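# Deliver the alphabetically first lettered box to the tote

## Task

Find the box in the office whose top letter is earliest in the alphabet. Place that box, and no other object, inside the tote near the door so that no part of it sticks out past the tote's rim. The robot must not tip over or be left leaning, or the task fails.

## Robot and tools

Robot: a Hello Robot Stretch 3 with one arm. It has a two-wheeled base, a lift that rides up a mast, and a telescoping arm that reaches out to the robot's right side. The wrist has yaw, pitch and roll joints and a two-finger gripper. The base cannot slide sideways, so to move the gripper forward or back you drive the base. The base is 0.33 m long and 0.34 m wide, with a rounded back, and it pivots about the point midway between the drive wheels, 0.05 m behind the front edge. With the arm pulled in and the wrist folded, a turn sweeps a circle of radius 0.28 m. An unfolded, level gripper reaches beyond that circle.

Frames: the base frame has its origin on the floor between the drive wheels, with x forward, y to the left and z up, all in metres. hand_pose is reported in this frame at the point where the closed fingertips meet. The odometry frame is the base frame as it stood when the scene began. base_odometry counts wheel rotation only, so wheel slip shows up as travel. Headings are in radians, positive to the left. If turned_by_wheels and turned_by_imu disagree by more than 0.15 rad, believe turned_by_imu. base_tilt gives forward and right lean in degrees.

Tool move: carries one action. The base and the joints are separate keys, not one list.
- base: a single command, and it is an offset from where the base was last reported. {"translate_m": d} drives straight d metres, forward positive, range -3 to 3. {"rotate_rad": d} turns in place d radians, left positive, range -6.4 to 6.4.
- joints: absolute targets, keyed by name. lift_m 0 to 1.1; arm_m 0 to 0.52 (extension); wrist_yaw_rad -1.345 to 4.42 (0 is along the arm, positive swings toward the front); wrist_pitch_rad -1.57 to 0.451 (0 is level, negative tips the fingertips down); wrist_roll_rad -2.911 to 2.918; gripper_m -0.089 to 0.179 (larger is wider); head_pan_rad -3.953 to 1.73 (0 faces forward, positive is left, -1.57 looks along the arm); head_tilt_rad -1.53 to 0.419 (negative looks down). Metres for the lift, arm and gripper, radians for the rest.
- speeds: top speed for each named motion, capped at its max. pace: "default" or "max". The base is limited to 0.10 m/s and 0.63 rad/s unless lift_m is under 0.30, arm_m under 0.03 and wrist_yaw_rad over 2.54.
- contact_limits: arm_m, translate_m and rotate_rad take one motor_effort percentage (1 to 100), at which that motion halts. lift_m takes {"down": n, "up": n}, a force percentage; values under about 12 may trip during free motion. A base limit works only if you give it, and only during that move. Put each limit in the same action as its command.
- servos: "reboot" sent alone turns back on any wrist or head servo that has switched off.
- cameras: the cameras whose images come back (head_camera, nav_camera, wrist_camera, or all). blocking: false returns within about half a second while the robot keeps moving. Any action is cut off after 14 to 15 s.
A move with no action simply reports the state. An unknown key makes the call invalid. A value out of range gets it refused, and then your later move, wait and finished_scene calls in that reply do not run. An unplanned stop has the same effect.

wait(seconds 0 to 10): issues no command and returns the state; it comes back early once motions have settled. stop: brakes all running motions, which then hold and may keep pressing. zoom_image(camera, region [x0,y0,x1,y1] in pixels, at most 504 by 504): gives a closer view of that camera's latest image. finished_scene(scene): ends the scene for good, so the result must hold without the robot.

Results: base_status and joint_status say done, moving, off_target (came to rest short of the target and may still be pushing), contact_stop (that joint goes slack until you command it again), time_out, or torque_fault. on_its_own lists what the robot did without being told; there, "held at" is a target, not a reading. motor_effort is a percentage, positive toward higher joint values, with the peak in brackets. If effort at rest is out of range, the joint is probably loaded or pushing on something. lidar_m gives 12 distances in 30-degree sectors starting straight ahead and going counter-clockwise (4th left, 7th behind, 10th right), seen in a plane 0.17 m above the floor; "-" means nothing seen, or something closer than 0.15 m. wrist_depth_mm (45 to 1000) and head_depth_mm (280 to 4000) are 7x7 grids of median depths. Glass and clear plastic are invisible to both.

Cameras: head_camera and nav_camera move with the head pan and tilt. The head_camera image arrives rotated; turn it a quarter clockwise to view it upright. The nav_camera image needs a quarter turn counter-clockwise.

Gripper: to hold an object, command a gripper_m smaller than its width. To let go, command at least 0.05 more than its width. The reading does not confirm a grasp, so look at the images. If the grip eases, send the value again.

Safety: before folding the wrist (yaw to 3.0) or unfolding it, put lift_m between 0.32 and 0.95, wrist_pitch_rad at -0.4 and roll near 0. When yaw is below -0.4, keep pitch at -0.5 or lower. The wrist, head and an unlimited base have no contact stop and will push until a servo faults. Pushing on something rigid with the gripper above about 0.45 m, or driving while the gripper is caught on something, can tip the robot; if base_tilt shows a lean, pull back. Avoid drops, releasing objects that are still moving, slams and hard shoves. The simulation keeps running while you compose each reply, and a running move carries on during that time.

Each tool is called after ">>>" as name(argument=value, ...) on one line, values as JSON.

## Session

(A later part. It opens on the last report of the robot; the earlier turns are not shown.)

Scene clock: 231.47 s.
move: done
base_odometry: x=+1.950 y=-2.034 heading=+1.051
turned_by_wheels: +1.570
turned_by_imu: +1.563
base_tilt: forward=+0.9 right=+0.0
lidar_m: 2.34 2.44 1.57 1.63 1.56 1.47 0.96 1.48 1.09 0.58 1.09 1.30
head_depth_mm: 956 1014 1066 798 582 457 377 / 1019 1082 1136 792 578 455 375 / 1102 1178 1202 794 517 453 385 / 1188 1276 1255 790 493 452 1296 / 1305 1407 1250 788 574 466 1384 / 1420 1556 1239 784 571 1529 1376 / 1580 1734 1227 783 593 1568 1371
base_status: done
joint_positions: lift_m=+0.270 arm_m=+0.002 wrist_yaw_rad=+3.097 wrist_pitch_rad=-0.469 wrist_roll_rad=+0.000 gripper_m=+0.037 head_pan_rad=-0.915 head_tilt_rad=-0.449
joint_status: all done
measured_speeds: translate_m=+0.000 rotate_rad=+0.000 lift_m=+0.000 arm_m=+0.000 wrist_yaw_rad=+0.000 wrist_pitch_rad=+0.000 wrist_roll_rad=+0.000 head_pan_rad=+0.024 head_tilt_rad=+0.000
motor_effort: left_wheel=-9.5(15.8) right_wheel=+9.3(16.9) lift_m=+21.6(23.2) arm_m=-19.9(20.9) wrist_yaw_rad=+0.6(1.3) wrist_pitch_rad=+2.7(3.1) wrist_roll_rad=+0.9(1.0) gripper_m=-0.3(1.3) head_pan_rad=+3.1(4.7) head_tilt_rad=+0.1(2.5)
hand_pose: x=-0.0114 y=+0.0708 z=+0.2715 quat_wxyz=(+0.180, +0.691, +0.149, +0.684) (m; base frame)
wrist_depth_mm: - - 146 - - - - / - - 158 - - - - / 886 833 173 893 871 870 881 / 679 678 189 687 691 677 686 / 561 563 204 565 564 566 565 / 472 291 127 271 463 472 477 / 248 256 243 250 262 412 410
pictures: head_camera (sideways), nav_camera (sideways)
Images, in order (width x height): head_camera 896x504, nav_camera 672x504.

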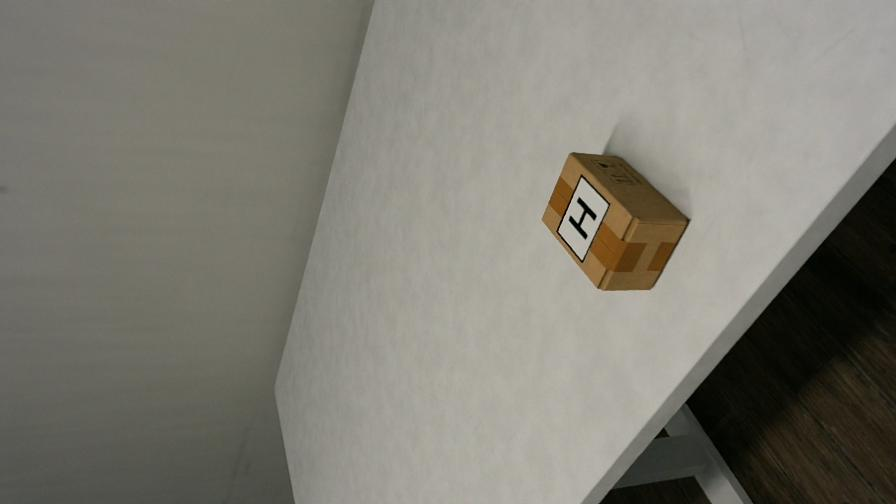

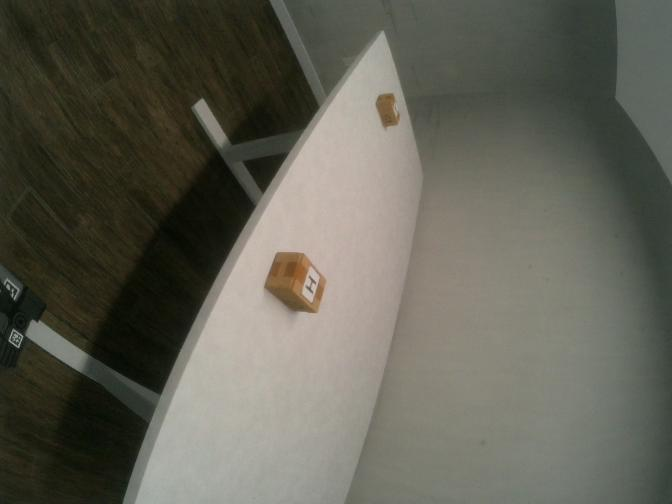

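>>> move(base={"translate_m": 0.5}, joints={"head_pan_rad": -0.9, "head_tilt_rad": -0.35}, pace="max", cameras=["nav_camera", "head_camera"])

Scene clock: 239.13 s.
move: done
base_odometry: x=+2.198 y=-1.600 heading=+1.051
turned_by_wheels: +0.000
turned_by_imu: +0.001
base_tilt: forward=+0.8 right=-0.1
lidar_m: 1.84 1.91 1.74 1.51 2.04 1.90 1.46 0.83 0.79 1.06 0.93 0.90
head_depth_mm: 980 1027 1079 1031 686 515 414 / 1054 1096 1158 1017 683 514 412 / 1137 1189 1258 1015 678 509 409 / 1224 1306 1381 1005 658 508 420 / 1333 1433 1522 1003 636 507 1183 / 1470 1575 1694 992 668 525 1495 / 1659 1766 1926 1990 666 1683 1488
base_status: done
joint_positions: lift_m=+0.270 arm_m=+0.002 wrist_yaw_rad=+3.097 wrist_pitch_rad=-0.469 wrist_roll_rad=+0.000 gripper_m=+0.037 head_pan_rad=-0.900 head_tilt_rad=-0.350
joint_status: all done
measured_speeds: all 0
motor_effort: left_wheel=-1.9(11.3) right_wheel=+9.4(19.4) lift_m=+28.4(28.7) arm_m=-15.4(18.0) wrist_yaw_rad=+0.7(1.2) wrist_pitch_rad=+2.8(3.1) wrist_roll_rad=+1.0(1.1) gripper_m=-0.4(1.2) head_pan_rad=+2.4(4.2) head_tilt_rad=+3.2(4.7)
hand_pose: x=-0.0114 y=+0.0708 z=+0.2715 quat_wxyz=(+0.180, +0.691, +0.149, +0.684) (m; base frame)
wrist_depth_mm: - - 146 - - - - / - - 158 - - - - / 892 898 173 895 874 886 879 / 688 685 189 688 680 681 689 / 561 557 204 554 564 566 566 / 477 288 127 269 457 475 474 / 248 255 242 251 262 412 410
pictures: head_camera (sideways), nav_camera (sideways)
Images, in order (width x height): head_camera 896x504, nav_camera 672x504.

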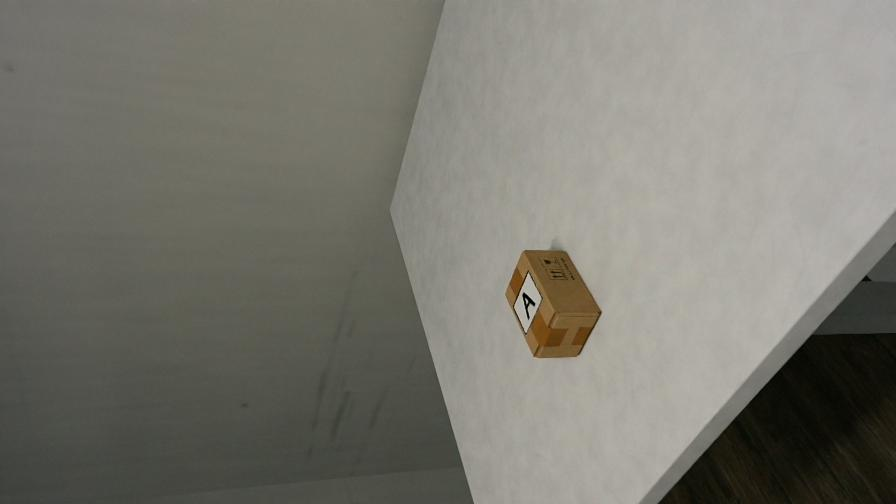

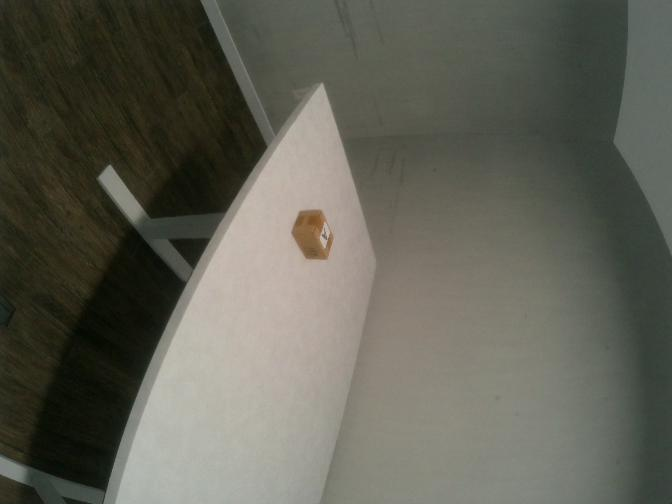

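>>> move(base={"rotate_rad": 0.2}, pace="max", cameras=[])

>>> move(base={"translate_m": 0.68}, pace="max", cameras=[])

>>> move(base={"rotate_rad": -0.2}, joints={"head_pan_rad": -1.57, "head_tilt_rad": -0.6}, pace="max", cameras=["nav_camera", "head_camera"])

Scene clock: 270.73 s.
move: done
base_odometry: x=+2.198 y=-1.600 heading=+1.250
turned_by_wheels: +0.200
turned_by_imu: +0.199
base_tilt: forward=+1.1 right=-0.2
lidar_m: 1.84 2.07 1.74 1.51 1.82 1.92 1.46 0.79 1.06 1.05 0.89 1.85
head_depth_mm: 1122 1169 1219 1028 685 515 413 / 1237 1295 1356 1014 658 513 411 / 1375 1439 1513 1018 635 511 440 / 1553 1637 1729 1011 663 528 1458 / 1776 1872 2000 1993 672 1686 1495 / 1748 1825 1943 2019 742 1840 1480 / 1640 1728 1827 1897 2036 1849 1485
base_status: done
joint_positions: lift_m=+0.270 arm_m=+0.002 wrist_yaw_rad=+3.097 wrist_pitch_rad=-0.469 wrist_roll_rad=+0.000 gripper_m=+0.037 head_pan_rad=-0.900 head_tilt_rad=-0.350
joint_status: not commanded
measured_speeds: all 0
motor_effort: left_wheel=-9.1(15.4) right_wheel=+9.3(16.0) lift_m=+29.0(30.6) arm_m=-12.6(12.8) wrist_yaw_rad=+1.1(1.3) wrist_pitch_rad=+2.5(3.1) wrist_roll_rad=+0.8(1.2) gripper_m=-0.6(1.1) head_pan_rad=+2.9(3.9) head_tilt_rad=+2.8(4.5)
hand_pose: x=-0.0114 y=+0.0708 z=+0.2715 quat_wxyz=(+0.180, +0.691, +0.149, +0.684) (m; base frame)
wrist_depth_mm: - - 146 - - - - / - - 158 - - - - / 888 863 173 890 863 875 902 / 674 680 189 681 687 688 686 / 558 562 205 562 566 560 560 / 470 291 128 271 467 476 479 / 247 257 241 249 260 410 413
pictures: none
No camera images: "cameras" was empty.

Scene clock: 274.33 s.
move: done
base_odometry: x=+2.412 y=-0.954 heading=+1.250
turned_by_wheels: +0.000
turned_by_imu: -0.001
base_tilt: forward=+0.9 right=+0.0
lidar_m: 1.18 1.33 1.39 1.52 1.55 2.39 2.12 1.40 1.20 0.74 1.34 1.19
head_depth_mm: 1267 1312 1384 1438 1506 1585 1539 / 1373 1458 1526 1611 1675 1722 1510 / 1336 1422 1534 1653 1804 1849 1505 / 1249 1335 1420 1524 1634 1754 1494 / 1172 1243 1317 1405 1515 1640 1487 / 1112 1160 1237 1317 1396 1501 1489 / 1048 1097 1156 1224 1306 1389 1446
base_status: done
joint_positions: lift_m=+0.270 arm_m=+0.002 wrist_yaw_rad=+3.097 wrist_pitch_rad=-0.469 wrist_roll_rad=+0.000 gripper_m=+0.037 head_pan_rad=-0.900 head_tilt_rad=-0.350
joint_status: not commanded
measured_speeds: all 0
motor_effort: left_wheel=-0.1(16.1) right_wheel=+4.2(15.2) lift_m=+24.5(29.5) arm_m=-11.8(12.7) wrist_yaw_rad=+0.9(1.5) wrist_pitch_rad=+2.7(3.0) wrist_roll_rad=+0.9(1.1) gripper_m=-0.1(1.3) head_pan_rad=+1.9(4.0) head_tilt_rad=+3.3(4.4)
hand_pose: x=-0.0114 y=+0.0708 z=+0.2715 quat_wxyz=(+0.180, +0.691, +0.149, +0.684) (m; base frame)
wrist_depth_mm: - - 146 - - - - / - - 158 - - - - / 875 897 172 882 890 871 888 / 692 675 190 682 689 687 678 / 560 556 207 554 564 568 558 / 479 288 127 270 460 472 477 / 248 255 242 248 259 416 409
pictures: none
No camera images: "cameras" was empty.

Scene clock: 275.27 s.
move: done
base_odometry: x=+2.412 y=-0.954 heading=+1.051
turned_by_wheels: -0.200
turned_by_imu: -0.199
base_tilt: forward=+0.9 right=-0.2
lidar_m: 1.18 1.24 1.70 1.39 1.90 2.10 2.13 1.40 1.23 0.74 1.24 1.23
head_depth_mm: 1000 1078 825 585 510 1490 1271 / 1004 1083 824 605 508 1485 1265 / 1008 1096 826 604 524 1475 1264 / 1013 1104 820 602 523 1387 1239 / 1017 1105 819 602 522 1472 1259 / 1028 1133 1260 625 523 1490 1262 / 1033 1141 1274 1446 1632 1472 1258
base_status: done
joint_positions: lift_m=+0.270 arm_m=+0.002 wrist_yaw_rad=+3.097 wrist_pitch_rad=-0.469 wrist_roll_rad=+0.000 gripper_m=+0.037 head_pan_rad=-1.580 head_tilt_rad=-0.597
joint_status: all done
measured_speeds: all 0
motor_effort: left_wheel=+10.0(17.3) right_wheel=-8.1(12.9) lift_m=+23.3(24.4) arm_m=-11.9(12.3) wrist_yaw_rad=+0.8(1.3) wrist_pitch_rad=+2.8(3.0) wrist_roll_rad=+1.0(1.1) gripper_m=+0.4(1.3) head_pan_rad=-2.0(4.1) head_tilt_rad=-3.1(4.1)
hand_pose: x=-0.0114 y=+0.0708 z=+0.2715 quat_wxyz=(+0.180, +0.691, +0.149, +0.684) (m; base frame)
wrist_depth_mm: - - 147 - - - - / - - 158 - - - - / 906 889 172 899 878 883 885 / 691 688 190 688 682 674 687 / 548 556 205 563 561 561 561 / 474 291 127 270 456 480 474 / 249 255 243 248 261 411 413
pictures: head_camera (sideways), nav_camera (sideways)
Images, in order (width x height): head_camera 896x504, nav_camera 672x504.

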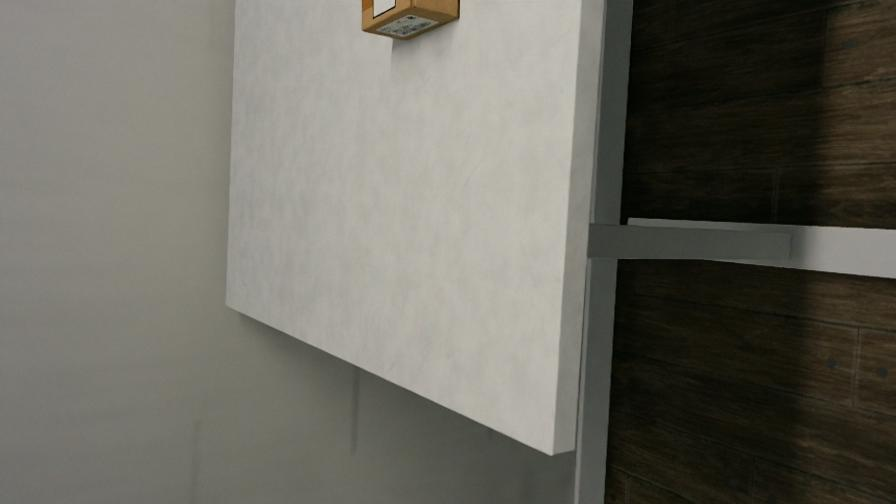

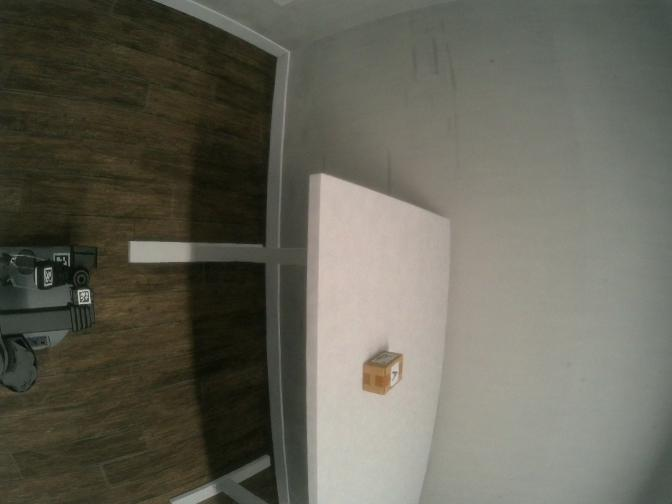

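>>> move(joints={"lift_m": 0.94, "wrist_pitch_rad": -0.4}, pace="max", cameras=[])

>>> move(joints={"wrist_yaw_rad": 0.0, "gripper_m": 0.15}, pace="max", cameras=[])

>>> move(joints={"wrist_pitch_rad": -1.57}, pace="max", cameras=["wrist_camera", "head_camera"])

Scene clock: 295.17 s.
move: done
base_odometry: x=+2.412 y=-0.954 heading=+1.051
turned_by_wheels: +0.000
turned_by_imu: +0.001
base_tilt: forward=+1.1 right=-0.2
lidar_m: 1.18 1.23 1.69 1.39 1.90 2.10 2.12 1.40 1.24 0.74 1.24 1.23
head_depth_mm: 995 1077 827 581 508 - - / 1004 1086 820 600 506 - - / 1007 1094 815 601 521 - - / 1019 1103 820 600 523 - - / 1020 1127 811 600 520 - - / 1030 1138 1266 622 1638 1511 - / 1035 1145 1291 1456 1631 1477 1264
base_status: not commanded
joint_positions: lift_m=+0.940 arm_m=+0.002 wrist_yaw_rad=+3.097 wrist_pitch_rad=-0.419 wrist_roll_rad=+0.000 gripper_m=+0.037 head_pan_rad=-1.570 head_tilt_rad=-0.600
joint_status: all done
measured_speeds: all 0
motor_effort: left_wheel=+10.3(10.4) right_wheel=-8.8(9.2) lift_m=+29.3(33.4) arm_m=-15.6(15.9) wrist_yaw_rad=+1.3(1.3) wrist_pitch_rad=+3.4(8.4) wrist_roll_rad=+0.8(1.2) gripper_m=+0.1(1.5) head_pan_rad=+3.1(4.4) head_tilt_rad=-2.7(5.0)
hand_pose: x=-0.0111 y=+0.0773 z=+0.9525 quat_wxyz=(+0.163, +0.694, +0.132, +0.688) (m; base frame)
wrist_depth_mm: - - 143 - - - - / - - 156 - - - - / - - 167 - - - - / - - 183 - - - - / - - 198 - - - - / - - 127 - - - - / - - 246 - - - -
pictures: none
No camera images: "cameras" was empty.

Scene clock: 297.03 s.
move: done
base_odometry: x=+2.412 y=-0.954 heading=+1.051
turned_by_wheels: +0.000
turned_by_imu: +0.000
base_tilt: forward=+0.9 right=+0.1
lidar_m: 1.18 1.23 1.70 1.39 1.90 2.10 2.12 1.40 1.23 0.74 1.24 1.22
head_depth_mm: 994 1076 820 581 491 - - / 1005 1084 819 603 506 - - / 1010 1090 818 603 522 - - / 1013 1090 815 600 520 1083 1229 / 1027 1124 813 597 503 1437 1267 / 1029 1135 1270 620 1619 1472 1263 / 1033 1144 1278 1459 1640 1467 1268
base_status: not commanded
joint_positions: lift_m=+0.940 arm_m=+0.002 wrist_yaw_rad=+0.003 wrist_pitch_rad=-0.419 wrist_roll_rad=+0.000 gripper_m=+0.150 head_pan_rad=-1.570 head_tilt_rad=-0.600
joint_status: all done
measured_speeds: all 0
motor_effort: left_wheel=+10.1(10.5) right_wheel=-8.4(9.1) lift_m=+28.8(29.7) arm_m=-16.6(16.8) wrist_yaw_rad=-2.3(7.5) wrist_pitch_rad=+3.4(3.5) wrist_roll_rad=+0.8(1.1) gripper_m=-0.7(87.1) head_pan_rad=+2.8(4.0) head_tilt_rad=-3.5(4.4)
hand_pose: x=-0.0207 y=-0.3710 z=+0.9525 quat_wxyz=(+0.692, +0.148, -0.691, -0.146) (m; base frame)
wrist_depth_mm: - - - - - - - / - - 392 - - 294 397 / - 313 311 315 315 299 318 / - 234 237 235 236 236 239 / 202 195 198 197 197 191 194 / - 122 - - - 120 - / - - - - - - -
pictures: none
No camera images: "cameras" was empty.

Scene clock: 298.27 s.
move: done
base_odometry: x=+2.412 y=-0.954 heading=+1.051
turned_by_wheels: +0.000
turned_by_imu: +0.000
base_tilt: forward=+1.0 right=-0.3
lidar_m: 1.19 1.23 1.70 1.39 1.90 2.10 2.12 1.39 1.24 0.74 1.24 1.23
head_depth_mm: 989 1077 818 580 505 - - / 1002 1084 818 602 506 - - / 1006 1098 818 599 522 - - / 1015 1093 816 599 521 1241 1251 / 1020 1124 816 599 520 1480 1255 / 1027 1139 1257 622 1630 1461 1257 / 1032 1151 1271 1457 1631 1475 1256
base_status: not commanded
joint_positions: lift_m=+0.940 arm_m=+0.002 wrist_yaw_rad=+0.003 wrist_pitch_rad=-1.564 wrist_roll_rad=+0.000 gripper_m=+0.150 head_pan_rad=-1.570 head_tilt_rad=-0.600
joint_status: all done
measured_speeds: all 0
motor_effort: left_wheel=+10.2(10.4) right_wheel=-8.8(9.0) lift_m=+28.3(29.0) arm_m=-17.0(17.2) wrist_yaw_rad=-2.4(2.9) wrist_pitch_rad=-1.2(3.6) wrist_roll_rad=+0.8(1.0) gripper_m=-0.2(1.1) head_pan_rad=+3.4(3.9) head_tilt_rad=-3.2(4.4)
hand_pose: x=-0.0217 y=-0.1243 z=+0.8223 quat_wxyz=(+0.503, +0.499, -0.500, -0.498) (m; base frame)
wrist_depth_mm: 922 917 926 906 900 875 894 / 942 910 924 936 904 918 893 / 961 969 937 937 926 936 939 / - - 978 962 938 931 932 / - - - - - 957 954 / - 122 - - - 120 - / - - - - - - -
pictures: head_camera (sideways), wrist_camera
Images, in order (width x height): head_camera 896x504, wrist_camera 644x364.

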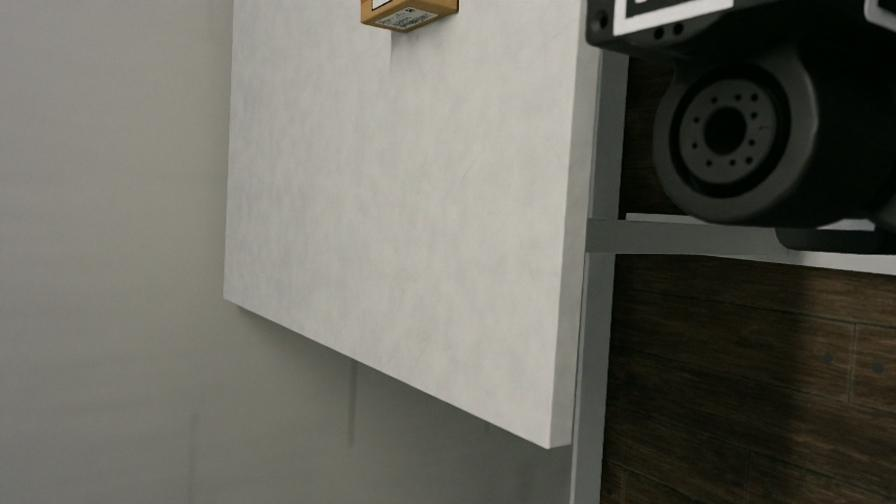

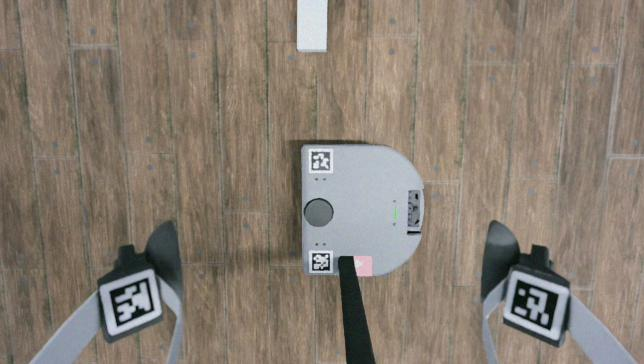

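>>> move(base={"rotate_rad": 0.5}, cameras=[])

>>> move(base={"translate_m": -0.456}, cameras=[])

>>> move(base={"rotate_rad": -0.5}, joints={"head_pan_rad": -1.57, "head_tilt_rad": -0.7}, cameras=["wrist_camera", "head_camera"])

Scene clock: 314.13 s.
move: done
base_odometry: x=+2.412 y=-0.954 heading=+1.550
turned_by_wheels: +0.499
turned_by_imu: +0.498
base_tilt: forward=+1.0 right=-0.1
lidar_m: 1.22 1.65 1.39 1.53 2.15 2.12 1.40 1.25 0.74 1.23 1.23 1.18
head_depth_mm: 1027 1118 1198 602 507 - - / 1077 1180 1294 1402 523 - - / 1145 1252 1369 1536 1675 - - / 1211 1335 1483 1678 1770 1484 1266 / 1284 1425 1592 1822 1794 1474 1252 / 1373 1514 1687 1883 1785 1479 1262 / 1329 1418 1528 1643 1716 1471 1257
base_status: done
joint_positions: lift_m=+0.940 arm_m=+0.002 wrist_yaw_rad=+0.003 wrist_pitch_rad=-1.565 wrist_roll_rad=+0.000 gripper_m=+0.150 head_pan_rad=-1.570 head_tilt_rad=-0.600
joint_status: not commanded
measured_speeds: all 0
motor_effort: left_wheel=-11.3(15.8) right_wheel=+10.4(13.0) lift_m=+26.7(27.5) arm_m=-20.3(20.5) wrist_yaw_rad=-2.3(2.7) wrist_pitch_rad=-1.3(1.6) wrist_roll_rad=+0.8(1.1) gripper_m=-0.7(1.4) head_pan_rad=+2.7(3.8) head_tilt_rad=-2.7(4.3)
hand_pose: x=-0.0217 y=-0.1242 z=+0.8223 quat_wxyz=(+0.502, +0.499, -0.500, -0.498) (m; base frame)
wrist_depth_mm: 909 918 894 932 897 893 884 / 927 927 929 905 901 923 884 / 956 955 935 947 911 930 930 / - - 964 945 947 957 929 / - - - - - 949 979 / - 122 - - - 120 - / - - - - - - -
pictures: none
No camera images: "cameras" was empty.

Scene clock: 319.80 s.
move: done
base_odometry: x=+2.403 y=-1.410 heading=+1.550
turned_by_wheels: +0.000
turned_by_imu: +0.002
base_tilt: forward=+1.2 right=-0.1
lidar_m: 1.64 1.70 1.61 1.99 2.27 1.72 0.94 1.02 0.98 0.66 1.36 1.58
head_depth_mm: 839 908 821 604 492 - - / 876 954 820 602 477 - - / 934 1015 818 602 456 - - / 985 1073 815 598 450 393 350 / 1044 1164 815 600 473 392 1164 / 1117 1236 1308 598 473 393 1258 / 1195 1335 1505 596 472 423 1264
base_status: done
joint_positions: lift_m=+0.940 arm_m=+0.002 wrist_yaw_rad=+0.003 wrist_pitch_rad=-1.565 wrist_roll_rad=+0.000 gripper_m=+0.150 head_pan_rad=-1.570 head_tilt_rad=-0.600
joint_status: not commanded
measured_speeds: all 0
motor_effort: left_wheel=-12.4(17.9) right_wheel=+3.3(6.2) lift_m=+24.5(26.8) arm_m=-18.8(20.6) wrist_yaw_rad=-2.1(2.8) wrist_pitch_rad=-1.5(1.6) wrist_roll_rad=+0.8(1.1) gripper_m=+0.7(1.3) head_pan_rad=+1.7(4.5) head_tilt_rad=-2.6(4.1)
hand_pose: x=-0.0217 y=-0.1242 z=+0.8223 quat_wxyz=(+0.502, +0.499, -0.500, -0.498) (m; base frame)
wrist_depth_mm: 910 - - - - - - / 948 927 - - - - - / 956 956 933 - - - - / - - 958 958 - - - / - - - - - - - / - 122 - - - 120 - / - - - - - - -
pictures: none
No camera images: "cameras" was empty.

Scene clock: 321.70 s.
move: done
base_odometry: x=+2.403 y=-1.410 heading=+1.050
turned_by_wheels: -0.499
turned_by_imu: -0.498
base_tilt: forward=+0.9 right=-0.2
lidar_m: 1.58 1.65 1.70 1.62 2.00 2.16 1.73 0.94 1.01 0.97 0.66 1.39
head_depth_mm: 826 870 664 522 - - - / 819 884 666 521 451 - - / 834 883 662 522 451 - - / 840 893 663 521 428 364 335 / 844 896 662 521 428 364 338 / 849 902 662 520 427 364 1145 / 854 908 659 473 427 364 1125
base_status: done
joint_positions: lift_m=+0.940 arm_m=+0.002 wrist_yaw_rad=+0.003 wrist_pitch_rad=-1.565 wrist_roll_rad=+0.000 gripper_m=+0.150 head_pan_rad=-1.570 head_tilt_rad=-0.701
joint_status: all done
measured_speeds: all 0
motor_effort: left_wheel=+10.5(14.2) right_wheel=-10.9(14.7) lift_m=+23.5(24.6) arm_m=-20.4(20.6) wrist_yaw_rad=-2.1(2.7) wrist_pitch_rad=-1.2(1.7) wrist_roll_rad=+0.8(1.0) gripper_m=-0.2(1.1) head_pan_rad=+2.4(4.4) head_tilt_rad=-2.9(5.2)
hand_pose: x=-0.0217 y=-0.1242 z=+0.8223 quat_wxyz=(+0.502, +0.499, -0.500, -0.498) (m; base frame)
wrist_depth_mm: - - - - - - - / - - - - - - - / - - - - - - - / - - - - - - - / - - - - - 971 943 / - 122 - - - 120 - / - - - - - - -
pictures: head_camera (sideways), wrist_camera
Images, in order (width x height): head_camera 896x504, wrist_camera 644x364.

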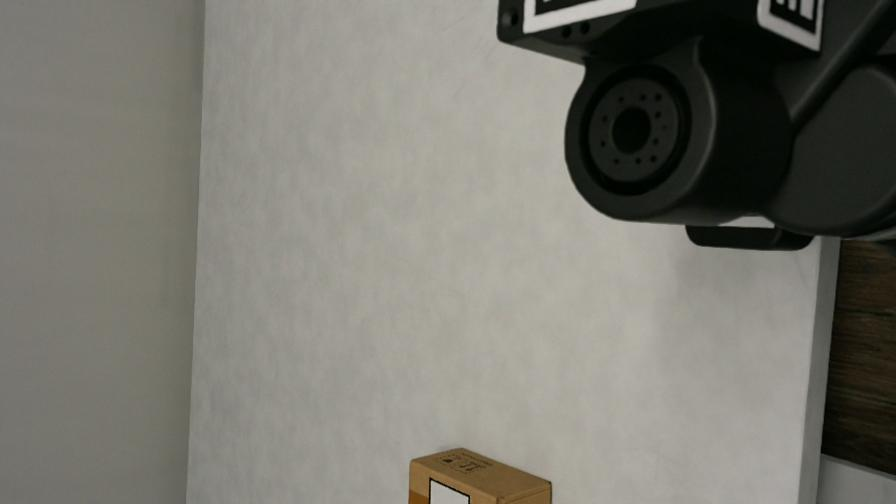

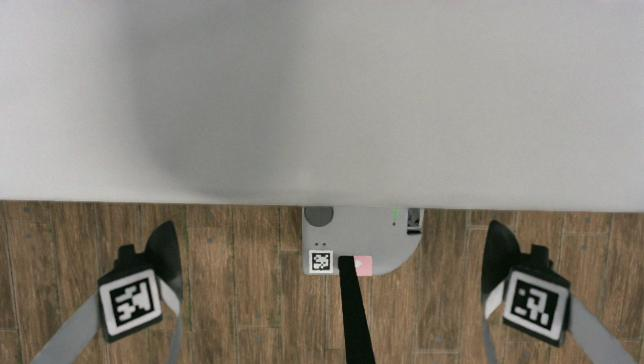

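>>> move(joints={"head_pan_rad": -1.2, "head_tilt_rad": -0.7}, cameras=["nav_camera", "head_camera"])

Scene clock: 330.60 s.
move: done
base_odometry: x=+2.403 y=-1.410 heading=+1.050
turned_by_wheels: +0.000
turned_by_imu: +0.001
base_tilt: forward=+0.8 right=-0.3
lidar_m: 1.58 1.65 1.70 1.62 2.01 2.16 1.73 0.95 1.01 0.98 0.65 1.40
head_depth_mm: 818 865 664 520 428 365 - / 853 901 663 522 428 364 323 / 896 909 661 521 429 364 335 / 930 912 662 472 427 364 1167 / 977 910 664 464 427 363 1193 / 1021 1098 660 519 427 380 1175 / 1086 1214 658 518 428 1298 1199
base_status: not commanded
joint_positions: lift_m=+0.940 arm_m=+0.002 wrist_yaw_rad=+0.003 wrist_pitch_rad=-1.565 wrist_roll_rad=+0.000 gripper_m=+0.150 head_pan_rad=-1.191 head_tilt_rad=-0.701
joint_status: all done
measured_speeds: all 0
motor_effort: left_wheel=+10.6(10.9) right_wheel=-10.9(11.4) lift_m=+22.2(22.8) arm_m=-20.0(20.4) wrist_yaw_rad=-2.1(2.7) wrist_pitch_rad=-1.4(1.5) wrist_roll_rad=+0.8(1.2) gripper_m=+0.1(0.8) head_pan_rad=+1.6(5.0) head_tilt_rad=-2.3(3.9)
hand_pose: x=-0.0217 y=-0.1242 z=+0.8223 quat_wxyz=(+0.502, +0.499, -0.500, -0.498) (m; base frame)
wrist_depth_mm: - - - - - - - / - - - - - - - / - - - - - - - / - - - - - - - / - - - - - 952 961 / - 122 - - - 120 - / - - - - - - -
pictures: head_camera (sideways), nav_camera (sideways)
Images, in order (width x height): head_camera 896x504, nav_camera 672x504.

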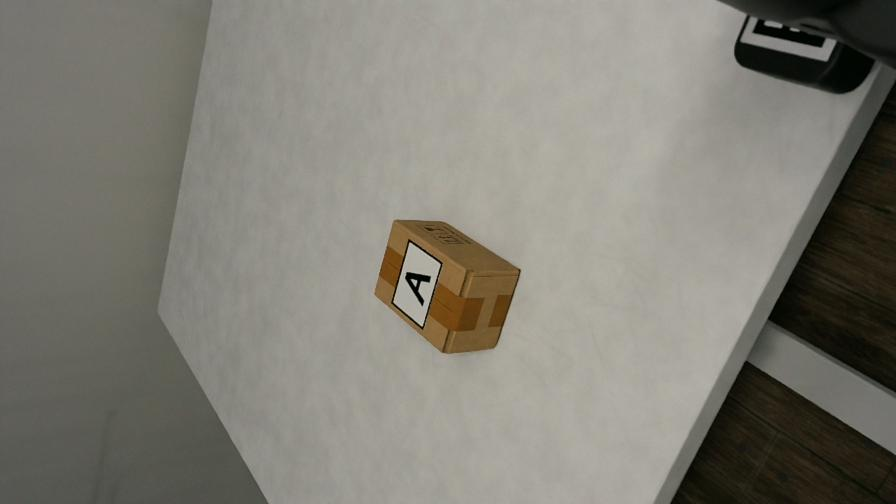

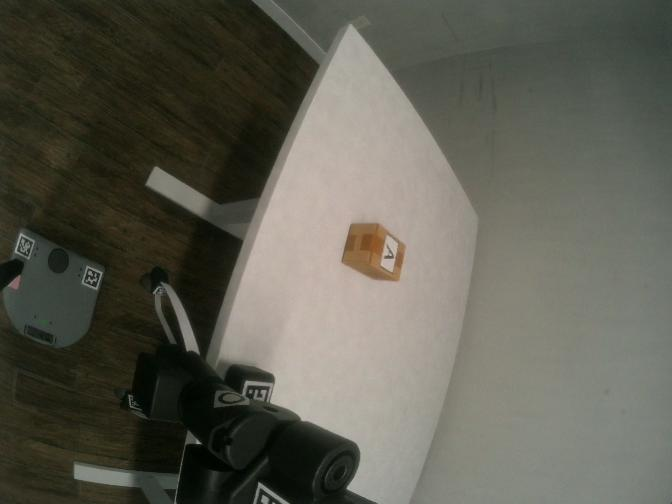

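>>> move(joints={"lift_m": 1.1}, cameras=[])

>>> move(joints={"wrist_pitch_rad": -0.3}, cameras=[])

>>> move(base={"rotate_rad": 0.588}, cameras=[])

>>> move(base={"translate_m": 0.216}, cameras=[])

>>> move(base={"rotate_rad": -0.588}, joints={"head_pan_rad": -1.57, "head_tilt_rad": -0.7})

Scene clock: 370.03 s.
move: done
base_odometry: x=+2.403 y=-1.410 heading=+1.050
turned_by_wheels: +0.000
turned_by_imu: +0.001
base_tilt: forward=+1.1 right=-0.3
lidar_m: 1.58 1.64 1.70 1.61 2.01 2.16 1.73 0.94 1.01 0.98 0.66 1.39
head_depth_mm: 821 862 666 522 429 381 - / 851 898 662 519 429 372 323 / 887 911 665 519 428 364 1158 / 926 910 663 476 427 364 350 / 972 910 662 457 427 364 1204 / 1020 1091 660 518 427 380 1170 / 1067 1201 661 519 427 1297 1206
base_status: not commanded
joint_positions: lift_m=+1.098 arm_m=+0.002 wrist_yaw_rad=+0.003 wrist_pitch_rad=-1.565 wrist_roll_rad=+0.000 gripper_m=+0.150 head_pan_rad=-1.200 head_tilt_rad=-0.701
joint_status: all done
joint sent to its limit — lift_m, upper limit.
measured_speeds: all 0
motor_effort: left_wheel=+10.5(10.8) right_wheel=-11.0(11.4) lift_m=+30.5(33.3) arm_m=-19.7(20.3) wrist_yaw_rad=-2.4(2.8) wrist_pitch_rad=-1.0(1.5) wrist_roll_rad=+0.8(1.1) gripper_m=-0.7(1.5) head_pan_rad=-2.4(4.8) head_tilt_rad=+0.8(1.2)
hand_pose: x=-0.0217 y=-0.1242 z=+0.9799 quat_wxyz=(+0.502, +0.499, -0.500, -0.498) (m; base frame)
wrist_depth_mm: 182 181 181 180 179 179 177 / 185 184 184 182 182 181 181 / 189 188 187 187 185 184 183 / - - - - - - - / - - - - - - - / - 122 - - - 120 - / - - - - - - -
pictures: none
No camera images: "cameras" was empty.

Scene clock: 371.50 s.
move: done
base_odometry: x=+2.403 y=-1.410 heading=+1.050
turned_by_wheels: +0.000
turned_by_imu: +0.000
base_tilt: forward=+0.8 right=-0.2
lidar_m: 1.58 1.64 1.70 1.62 2.01 2.16 1.72 0.94 1.01 0.97 0.66 1.40
head_depth_mm: 817 868 616 521 428 365 318 / 850 900 663 520 429 364 323 / 888 910 662 520 428 363 335 / 927 915 662 477 428 364 1163 / 973 912 663 458 428 364 1196 / 1018 1090 660 519 428 380 1168 / 1069 1196 659 518 427 1293 1203
base_status: not commanded
joint_positions: lift_m=+1.098 arm_m=+0.002 wrist_yaw_rad=+0.003 wrist_pitch_rad=-0.322 wrist_roll_rad=+0.000 gripper_m=+0.150 head_pan_rad=-1.200 head_tilt_rad=-0.701
joint_status: all done
measured_speeds: all 0
motor_effort: left_wheel=+10.5(10.6) right_wheel=-11.0(11.4) lift_m=+30.4(30.7) arm_m=-19.6(20.3) wrist_yaw_rad=-2.1(2.9) wrist_pitch_rad=+3.8(4.8) wrist_roll_rad=+0.9(1.1) gripper_m=-0.6(1.3) head_pan_rad=-2.9(4.5) head_tilt_rad=+1.1(2.1)
hand_pose: x=-0.0207 y=-0.3822 z=+1.1324 quat_wxyz=(+0.698, +0.115, -0.697, -0.112) (m; base frame)
wrist_depth_mm: - - - - - - - / - - - - - - - / - - - - - - - / - - - - - - - / - - - - - 144 - / 397 122 395 404 401 120 385 / - 314 333 334 335 326 314
pictures: none
No camera images: "cameras" was empty.

Scene clock: 373.53 s.
move: done
base_odometry: x=+2.403 y=-1.410 heading=+1.638
turned_by_wheels: +0.587
turned_by_imu: +0.587
base_tilt: forward=+0.7 right=-0.2
lidar_m: 1.68 1.70 1.61 1.99 2.23 1.72 0.95 1.00 0.98 0.66 1.49 1.58
head_depth_mm: 1134 1190 617 521 429 365 332 / 1271 1366 662 519 428 372 1182 / 1445 1577 661 520 429 1321 1189 / 1601 1776 663 518 1510 1389 1179 / 1525 1705 1786 553 1622 1376 1200 / 1452 1615 1767 1915 1627 1388 1200 / 1394 1512 1692 1858 1627 1378 1202
base_status: done
joint_positions: lift_m=+1.098 arm_m=+0.002 wrist_yaw_rad=+0.003 wrist_pitch_rad=-0.321 wrist_roll_rad=+0.000 gripper_m=+0.150 head_pan_rad=-1.200 head_tilt_rad=-0.701
joint_status: not commanded
measured_speeds: all 0
motor_effort: left_wheel=-10.1(14.1) right_wheel=+10.4(15.6) lift_m=+30.2(30.7) arm_m=-20.4(20.6) wrist_yaw_rad=-2.0(2.6) wrist_pitch_rad=+3.8(4.2) wrist_roll_rad=+0.9(1.1) gripper_m=+0.1(1.2) head_pan_rad=-3.3(4.4) head_tilt_rad=+2.8(2.8)
hand_pose: x=-0.0209 y=-0.3822 z=+1.1325 quat_wxyz=(+0.698, +0.114, -0.697, -0.112) (m; base frame)
wrist_depth_mm: - - - - - - - / - - - - - - - / - - - - - - - / - - - - - - - / - - - - - 145 - / - 122 404 398 398 120 389 / - 315 332 314 336 328 318
pictures: none
No camera images: "cameras" was empty.

Scene clock: 376.80 s.
move: done
base_odometry: x=+2.388 y=-1.195 heading=+1.638
turned_by_wheels: +0.000
turned_by_imu: +0.000
base_tilt: forward=+0.9 right=-0.1
lidar_m: 1.48 1.53 1.54 1.56 2.41 1.90 1.16 1.12 0.69 0.68 1.43 1.40
head_depth_mm: 1280 1336 618 522 472 1380 1181 / 1430 1547 1683 538 1614 1381 1213 / 1515 1698 1909 1853 1639 1381 1201 / 1435 1592 1812 1971 1630 1382 1199 / 1360 1516 1692 1872 1622 1372 1201 / 1281 1419 1576 1779 1623 1375 1197 / 1229 1344 1493 1691 1622 1384 1206
base_status: done
joint_positions: lift_m=+1.098 arm_m=+0.002 wrist_yaw_rad=+0.003 wrist_pitch_rad=-0.321 wrist_roll_rad=+0.000 gripper_m=+0.150 head_pan_rad=-1.200 head_tilt_rad=-0.700
joint_status: not commanded
measured_speeds: all 0
motor_effort: left_wheel=+7.9(12.0) right_wheel=+2.1(13.8) lift_m=+29.7(30.5) arm_m=-19.2(20.3) wrist_yaw_rad=-1.7(2.5) wrist_pitch_rad=+3.6(4.2) wrist_roll_rad=+0.8(1.1) gripper_m=+0.8(1.3) head_pan_rad=-2.4(4.4) head_tilt_rad=+1.1(2.5)
hand_pose: x=-0.0209 y=-0.3822 z=+1.1325 quat_wxyz=(+0.698, +0.114, -0.697, -0.112) (m; base frame)
wrist_depth_mm: - - - - - - - / - - - - - - - / - - - - - - - / - - - - - - - / - - - - - 144 - / - 122 417 400 396 120 387 / - 311 332 334 335 325 263
pictures: none
No camera images: "cameras" was empty.

Scene clock: 378.83 s.
move: done
base_odometry: x=+2.388 y=-1.195 heading=+1.050
turned_by_wheels: -0.587
turned_by_imu: -0.586
base_tilt: forward=+1.0 right=-0.2
lidar_m: 1.40 1.46 1.53 1.61 1.54 2.24 1.90 1.15 1.13 1.10 0.68 1.45
head_depth_mm: - - - - - 1381 1213 / - - - - - 1377 1205 / - 868 - - 422 1374 1198 / 947 909 524 499 440 1379 1205 / 946 907 637 519 438 1352 1207 / 950 904 662 520 438 1290 1179 / 961 904 658 519 450 1378 1200
base_status: done
joint_positions: lift_m=+1.098 arm_m=+0.002 wrist_yaw_rad=+0.003 wrist_pitch_rad=-0.321 wrist_roll_rad=+0.000 gripper_m=+0.150 head_pan_rad=-1.579 head_tilt_rad=-0.700
joint_status: all done
measured_speeds: all 0
motor_effort: left_wheel=+11.3(15.1) right_wheel=-9.6(13.2) lift_m=+29.7(30.4) arm_m=-20.1(20.8) wrist_yaw_rad=-1.9(2.4) wrist_pitch_rad=+3.6(4.1) wrist_roll_rad=+1.2(1.2) gripper_m=+0.0(1.0) head_pan_rad=+2.5(4.4) head_tilt_rad=+1.9(5.6)
hand_pose: x=-0.0209 y=-0.3823 z=+1.1325 quat_wxyz=(+0.698, +0.114, -0.697, -0.113) (m; base frame)
wrist_depth_mm: - - - - - - - / - - - - - - - / - - - - - - - / - - - - - - - / - - - - - 144 - / 397 122 381 369 399 120 385 / - 314 322 314 335 326 315
pictures: head_camera (sideways), nav_camera (sideways), wrist_camera
Images, in order (width x height): head_camera 896x504, nav_camera 672x504, wrist_camera 644x364.

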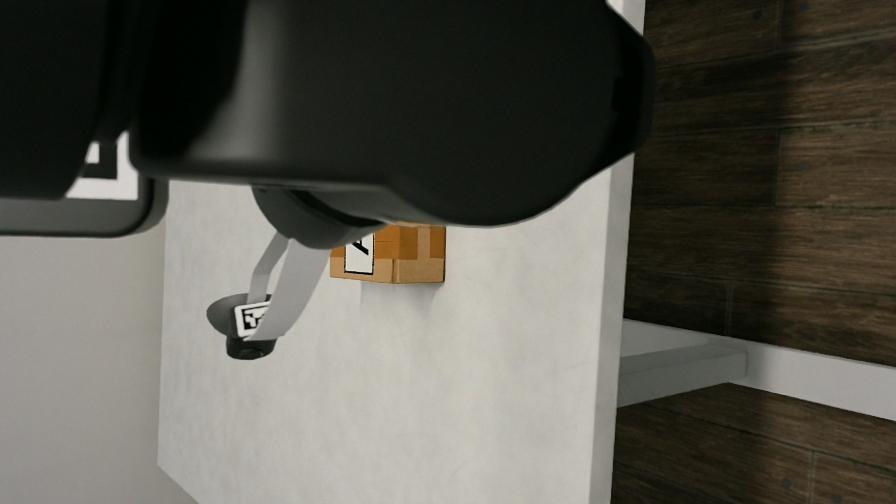

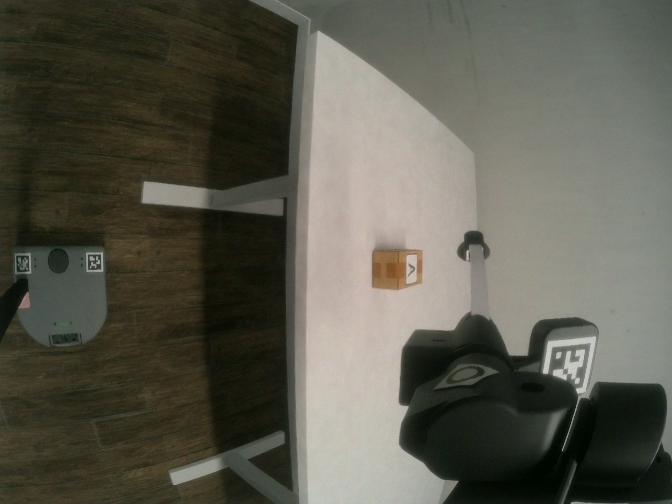

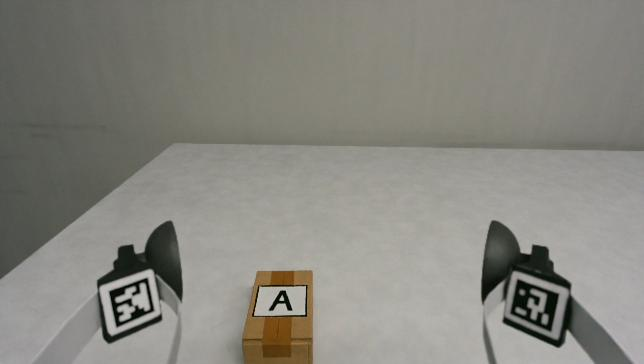

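>>> move(base={"translate_m": 0.045}, joints={"arm_m": 0.09}, cameras=["wrist_camera"])

Scene clock: 395.87 s.
move: done
base_odometry: x=+2.411 y=-1.156 heading=+1.051
turned_by_wheels: +0.000
turned_by_imu: +0.001
base_tilt: forward=+0.9 right=-0.2
lidar_m: 1.36 1.41 1.53 1.52 1.55 2.12 1.94 1.20 1.13 0.67 0.66 1.41
head_depth_mm: - - 639 521 430 1389 1209 / - - - 505 427 1392 1214 / - - 524 493 428 1380 1210 / 937 823 663 521 439 1376 1213 / 947 822 660 519 439 1267 1194 / 960 907 663 519 438 1384 1200 / 966 1030 659 520 451 1385 1208
base_status: done
joint_positions: lift_m=+1.098 arm_m=+0.090 wrist_yaw_rad=+0.003 wrist_pitch_rad=-0.321 wrist_roll_rad=+0.000 gripper_m=+0.150 head_pan_rad=-1.570 head_tilt_rad=-0.700
joint_status: all done
measured_speeds: all 0
motor_effort: left_wheel=+11.3(16.0) right_wheel=-1.8(6.3) lift_m=+29.4(30.0) arm_m=+20.4(24.3) wrist_yaw_rad=-1.7(2.0) wrist_pitch_rad=+3.9(4.1) wrist_roll_rad=+0.8(1.2) gripper_m=-0.5(1.1) head_pan_rad=+2.4(3.8) head_tilt_rad=+2.1(2.2)
hand_pose: x=-0.0209 y=-0.4705 z=+1.1326 quat_wxyz=(+0.698, +0.114, -0.697, -0.112) (m; base frame)
wrist_depth_mm: - - - - - - - / - - - - - - - / - - - - - - - / - - - - - - - / - 147 - - - 144 - / 410 122 392 396 397 120 385 / - 312 334 336 338 325 315
pictures: wrist_camera
Images, in order (width x height): wrist_camera 644x364.

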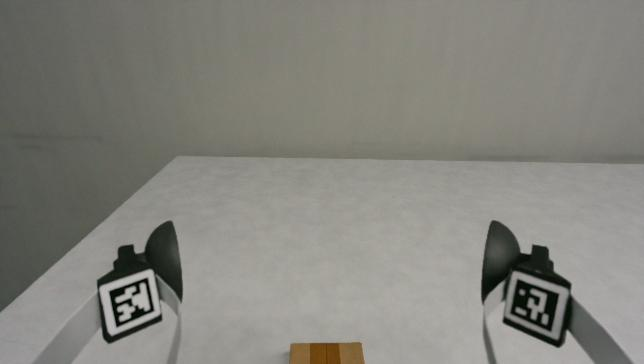

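>>> move(joints={"arm_m": 0.135}, cameras=[])

>>> move(joints={"lift_m": 0.99}, contact_limits={"lift_m": {"down": 15}}, cameras=["wrist_camera", "nav_camera"])

Scene clock: 401.10 s.
move: done
base_odometry: x=+2.411 y=-1.156 heading=+1.051
turned_by_wheels: +0.000
turned_by_imu: +0.001
base_tilt: forward=+1.0 right=+0.0
lidar_m: 1.36 1.41 1.53 1.52 1.55 2.11 1.95 1.20 1.13 0.67 0.67 1.41
head_depth_mm: - 825 664 521 429 1388 1201 / - - 639 506 429 1375 1207 / - - 545 494 429 1376 1199 / 945 824 663 520 440 1377 1206 / 945 866 663 519 439 1258 1200 / 958 909 661 519 439 1375 1208 / 966 1026 660 519 450 1377 1202
base_status: not commanded
joint_positions: lift_m=+1.098 arm_m=+0.135 wrist_yaw_rad=+0.003 wrist_pitch_rad=-0.321 wrist_roll_rad=+0.000 gripper_m=+0.150 head_pan_rad=-1.570 head_tilt_rad=-0.700
joint_status: all done
measured_speeds: all 0
motor_effort: left_wheel=+11.1(11.3) right_wheel=-2.2(2.6) lift_m=+29.0(29.5) arm_m=+20.1(23.3) wrist_yaw_rad=-2.0(2.4) wrist_pitch_rad=+3.6(4.1) wrist_roll_rad=+0.8(1.0) gripper_m=-0.5(1.0) head_pan_rad=+2.8(4.3) head_tilt_rad=+1.0(2.0)
hand_pose: x=-0.0209 y=-0.5155 z=+1.1326 quat_wxyz=(+0.698, +0.114, -0.697, -0.112) (m; base frame)
wrist_depth_mm: - - - - - - - / - - - - - - - / - - - - - - - / - - - - - - - / - 147 - - - 145 - / 397 122 394 397 400 120 381 / - 313 334 333 336 323 315
pictures: none
No camera images: "cameras" was empty.

Scene clock: 402.90 s.
move: done
base_odometry: x=+2.411 y=-1.156 heading=+1.051
turned_by_wheels: +0.000
turned_by_imu: +0.000
base_tilt: forward=+1.1 right=-0.1
lidar_m: 1.36 1.41 1.52 1.52 1.55 2.10 1.94 1.19 1.13 0.67 0.67 1.40
head_depth_mm: 920 - - - 428 1388 1206 / 926 986 - - 428 1375 1204 / 932 964 - - 429 1374 1202 / 944 913 616 521 440 1389 1207 / 948 913 662 518 439 1265 1193 / 957 905 660 521 439 1383 1204 / 965 1031 660 518 450 1377 1199
base_status: not commanded
joint_positions: lift_m=+0.990 arm_m=+0.135 wrist_yaw_rad=+0.003 wrist_pitch_rad=-0.320 wrist_roll_rad=+0.000 gripper_m=+0.150 head_pan_rad=-1.570 head_tilt_rad=-0.700
joint_status: all done
measured_speeds: all 0
motor_effort: left_wheel=+11.2(11.3) right_wheel=-1.8(2.8) lift_m=+21.4(27.4) arm_m=+15.3(20.4) wrist_yaw_rad=-1.4(2.1) wrist_pitch_rad=+3.3(3.8) wrist_roll_rad=+0.8(1.2) gripper_m=-0.6(1.1) head_pan_rad=+2.8(4.0) head_tilt_rad=+0.3(1.8)
contact_limits: lift_m down 15 (down: maximum 72; up: maximum 65)
hand_pose: x=-0.0209 y=-0.5156 z=+1.0252 quat_wxyz=(+0.699, +0.114, -0.698, -0.112) (m; base frame)
wrist_depth_mm: - - - - - - - / - - - - - - - / - - - - - - - / 386 389 388 387 389 389 395 / 312 311 313 314 318 317 319 / 251 122 252 185 255 120 256 / - 198 211 155 206 206 111
pictures: nav_camera (sideways), wrist_camera
Images, in order (width x height): nav_camera 672x504, wrist_camera 644x364.

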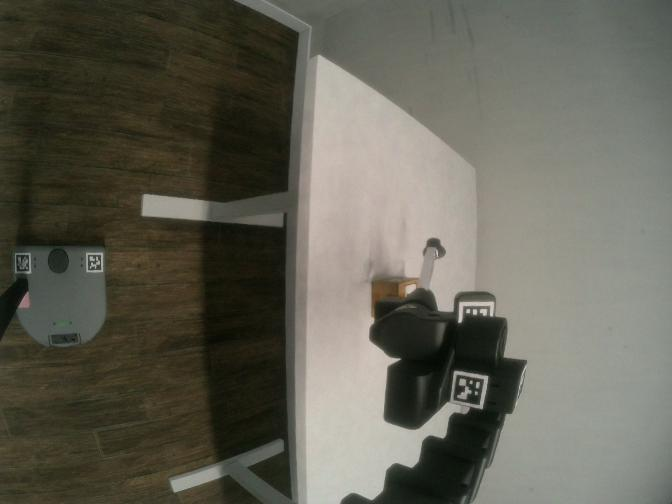

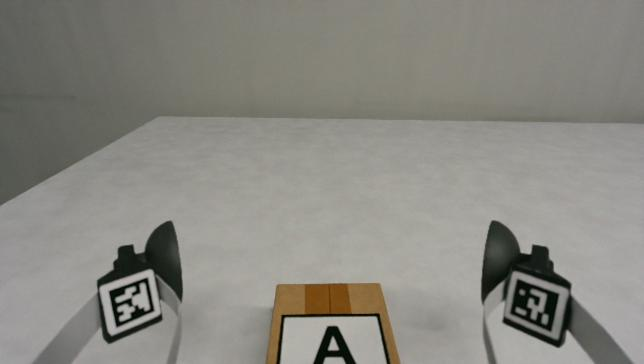

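>>> move(joints={"lift_m": 0.95}, contact_limits={"lift_m": {"down": 15}}, cameras=["wrist_camera"])

Scene clock: 406.83 s.
move: done
base_odometry: x=+2.411 y=-1.156 heading=+1.051
turned_by_wheels: +0.000
turned_by_imu: +0.001
base_tilt: forward=+1.1 right=-0.1
lidar_m: 1.36 1.41 1.53 1.52 1.55 2.11 1.95 1.20 1.13 0.67 0.67 1.41
head_depth_mm: 923 968 - - 418 1394 1203 / 936 915 - - 419 1376 1208 / 940 913 353 285 412 1372 1211 / 941 915 664 503 438 1369 1210 / 954 912 663 521 439 1258 1188 / 955 911 661 520 439 1387 1202 / 964 1026 660 519 450 1380 1198
base_status: not commanded
joint_positions: lift_m=+0.950 arm_m=+0.135 wrist_yaw_rad=+0.003 wrist_pitch_rad=-0.320 wrist_roll_rad=+0.000 gripper_m=+0.150 head_pan_rad=-1.570 head_tilt_rad=-0.700
joint_status: all done
measured_speeds: all 0
motor_effort: left_wheel=+11.0(11.4) right_wheel=-1.8(2.6) lift_m=+21.4(22.8) arm_m=+4.5(7.8) wrist_yaw_rad=-1.3(2.0) wrist_pitch_rad=+3.7(4.1) wrist_roll_rad=+0.9(1.0) gripper_m=-0.4(1.1) head_pan_rad=+3.4(3.6) head_tilt_rad=-0.3(1.3)
contact_limits: lift_m down 15 (down: maximum 72; up: maximum 65)
hand_pose: x=-0.0209 y=-0.5156 z=+0.9852 quat_wxyz=(+0.699, +0.114, -0.698, -0.112) (m; base frame)
wrist_depth_mm: - - - - - - - / - - - - - - - / - 401 - - - - - / 340 321 323 326 329 329 333 / 245 246 246 162 247 248 249 / 204 122 198 131 186 123 193 / - 121 161 110 113 163 157
pictures: wrist_camera
Images, in order (width x height): wrist_camera 644x364.

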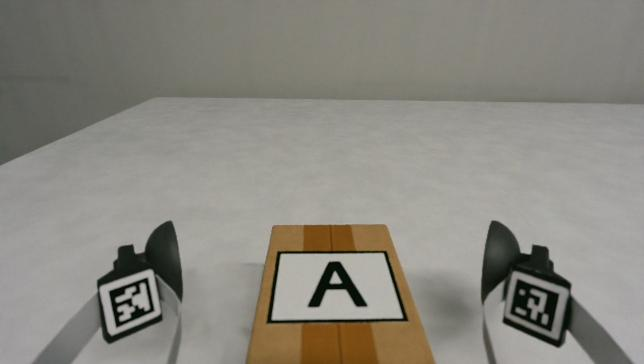

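>>> move(joints={"gripper_m": 0.03}, cameras=["wrist_camera"])

Scene clock: 412.13 s.
move: done
base_odometry: x=+2.411 y=-1.156 heading=+1.051
turned_by_wheels: +0.000
turned_by_imu: +0.001
base_tilt: forward=+0.9 right=-0.1
lidar_m: 1.36 1.41 1.53 1.52 1.55 2.11 1.95 1.20 1.13 0.67 0.67 1.41
head_depth_mm: 930 962 - - 419 1382 1197 / 931 914 - - 418 1378 1212 / 936 916 352 286 412 1375 1210 / 941 915 662 506 440 1377 1203 / 954 911 663 522 440 1264 1201 / 961 909 661 518 440 1383 1197 / 964 1027 660 520 450 1378 1208
base_status: not commanded
joint_positions: lift_m=+0.950 arm_m=+0.135 wrist_yaw_rad=+0.001 wrist_pitch_rad=-0.301 wrist_roll_rad=+0.000 gripper_m=+0.031 head_pan_rad=-1.570 head_tilt_rad=-0.700
joint_status: all done
measured_speeds: all 0
motor_effort: left_wheel=+11.1(11.3) right_wheel=-2.1(2.6) lift_m=+27.0(27.1) arm_m=-8.9(8.9) wrist_yaw_rad=-0.8(2.0) wrist_pitch_rad=+0.0(3.7) wrist_roll_rad=+0.8(1.1) gripper_m=-13.8(93.4) head_pan_rad=+2.3(3.7) head_tilt_rad=+0.5(1.5)
contact_limits: lift_m down 15 (down: maximum 72; up: maximum 65)
hand_pose: x=-0.0212 y=-0.5175 z=+0.9897 quat_wxyz=(+0.699, +0.107, -0.699, -0.106) (m; base frame)
wrist_depth_mm: - - - - - - - / - - - - - - - / - - - - - - - / 339 341 345 345 346 349 349 / 256 257 257 258 259 262 261 / 204 206 130 137 127 208 209 / 170 161 161 118 118 173 173
pictures: wrist_camera
Images, in order (width x height): wrist_camera 644x364.

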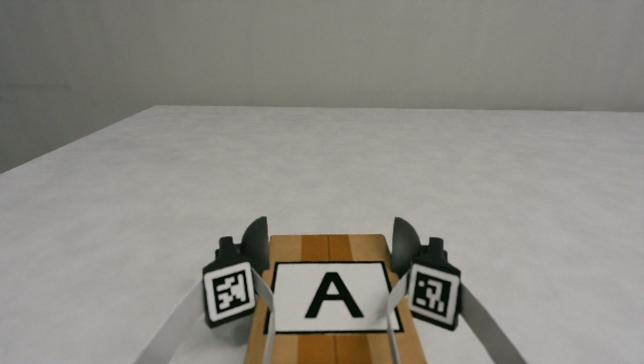

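>>> move(joints={"lift_m": 1.08}, cameras=["wrist_camera", "head_camera"])

Scene clock: 415.67 s.
move: done
base_odometry: x=+2.411 y=-1.156 heading=+1.051
turned_by_wheels: +0.000
turned_by_imu: +0.001
base_tilt: forward=+1.0 right=-0.2
lidar_m: 1.36 1.41 1.52 1.52 1.55 2.10 1.95 1.20 1.14 0.67 0.67 1.41
head_depth_mm: - - 663 522 429 1384 1204 / - - 615 522 429 1388 1207 / - - 595 521 429 1384 1202 / 945 865 660 521 439 1391 1202 / 947 911 663 518 439 1263 1189 / 957 908 662 519 438 1375 1202 / 962 1029 661 519 450 1376 1194
base_status: not commanded
joint_positions: lift_m=+1.080 arm_m=+0.135 wrist_yaw_rad=+0.001 wrist_pitch_rad=-0.324 wrist_roll_rad=+0.000 gripper_m=+0.031 head_pan_rad=-1.570 head_tilt_rad=-0.700
joint_status: all done
measured_speeds: all 0
motor_effort: left_wheel=+11.1(11.3) right_wheel=-2.3(2.7) lift_m=+29.9(33.7) arm_m=-18.3(19.0) wrist_yaw_rad=-0.4(0.9) wrist_pitch_rad=+4.5(4.7) wrist_roll_rad=+0.8(1.1) gripper_m=-13.7(15.0) head_pan_rad=+2.0(3.6) head_tilt_rad=+0.8(1.5)
hand_pose: x=-0.0212 y=-0.5152 z=+1.1142 quat_wxyz=(+0.698, +0.115, -0.697, -0.114) (m; base frame)
wrist_depth_mm: - - - - - - - / - - - - - - - / - - - - - - - / - - - - - - - / - - 153 161 149 - - / 371 371 130 138 128 376 376 / 309 103 294 116 120 316 315
pictures: head_camera (sideways), wrist_camera
Images, in order (width x height): head_camera 896x504, wrist_camera 644x364.

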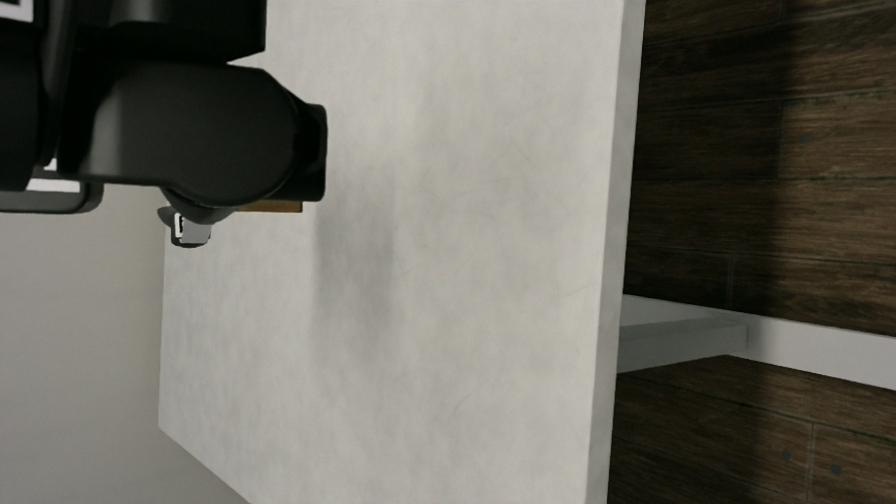

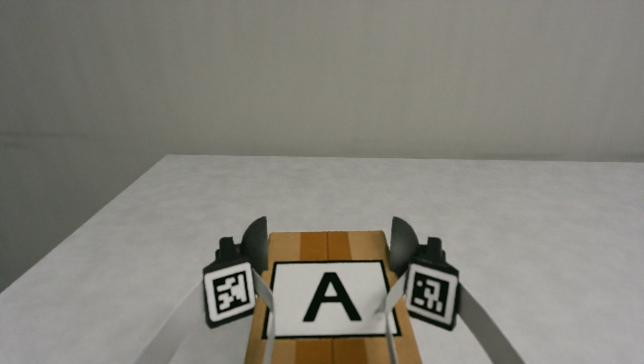

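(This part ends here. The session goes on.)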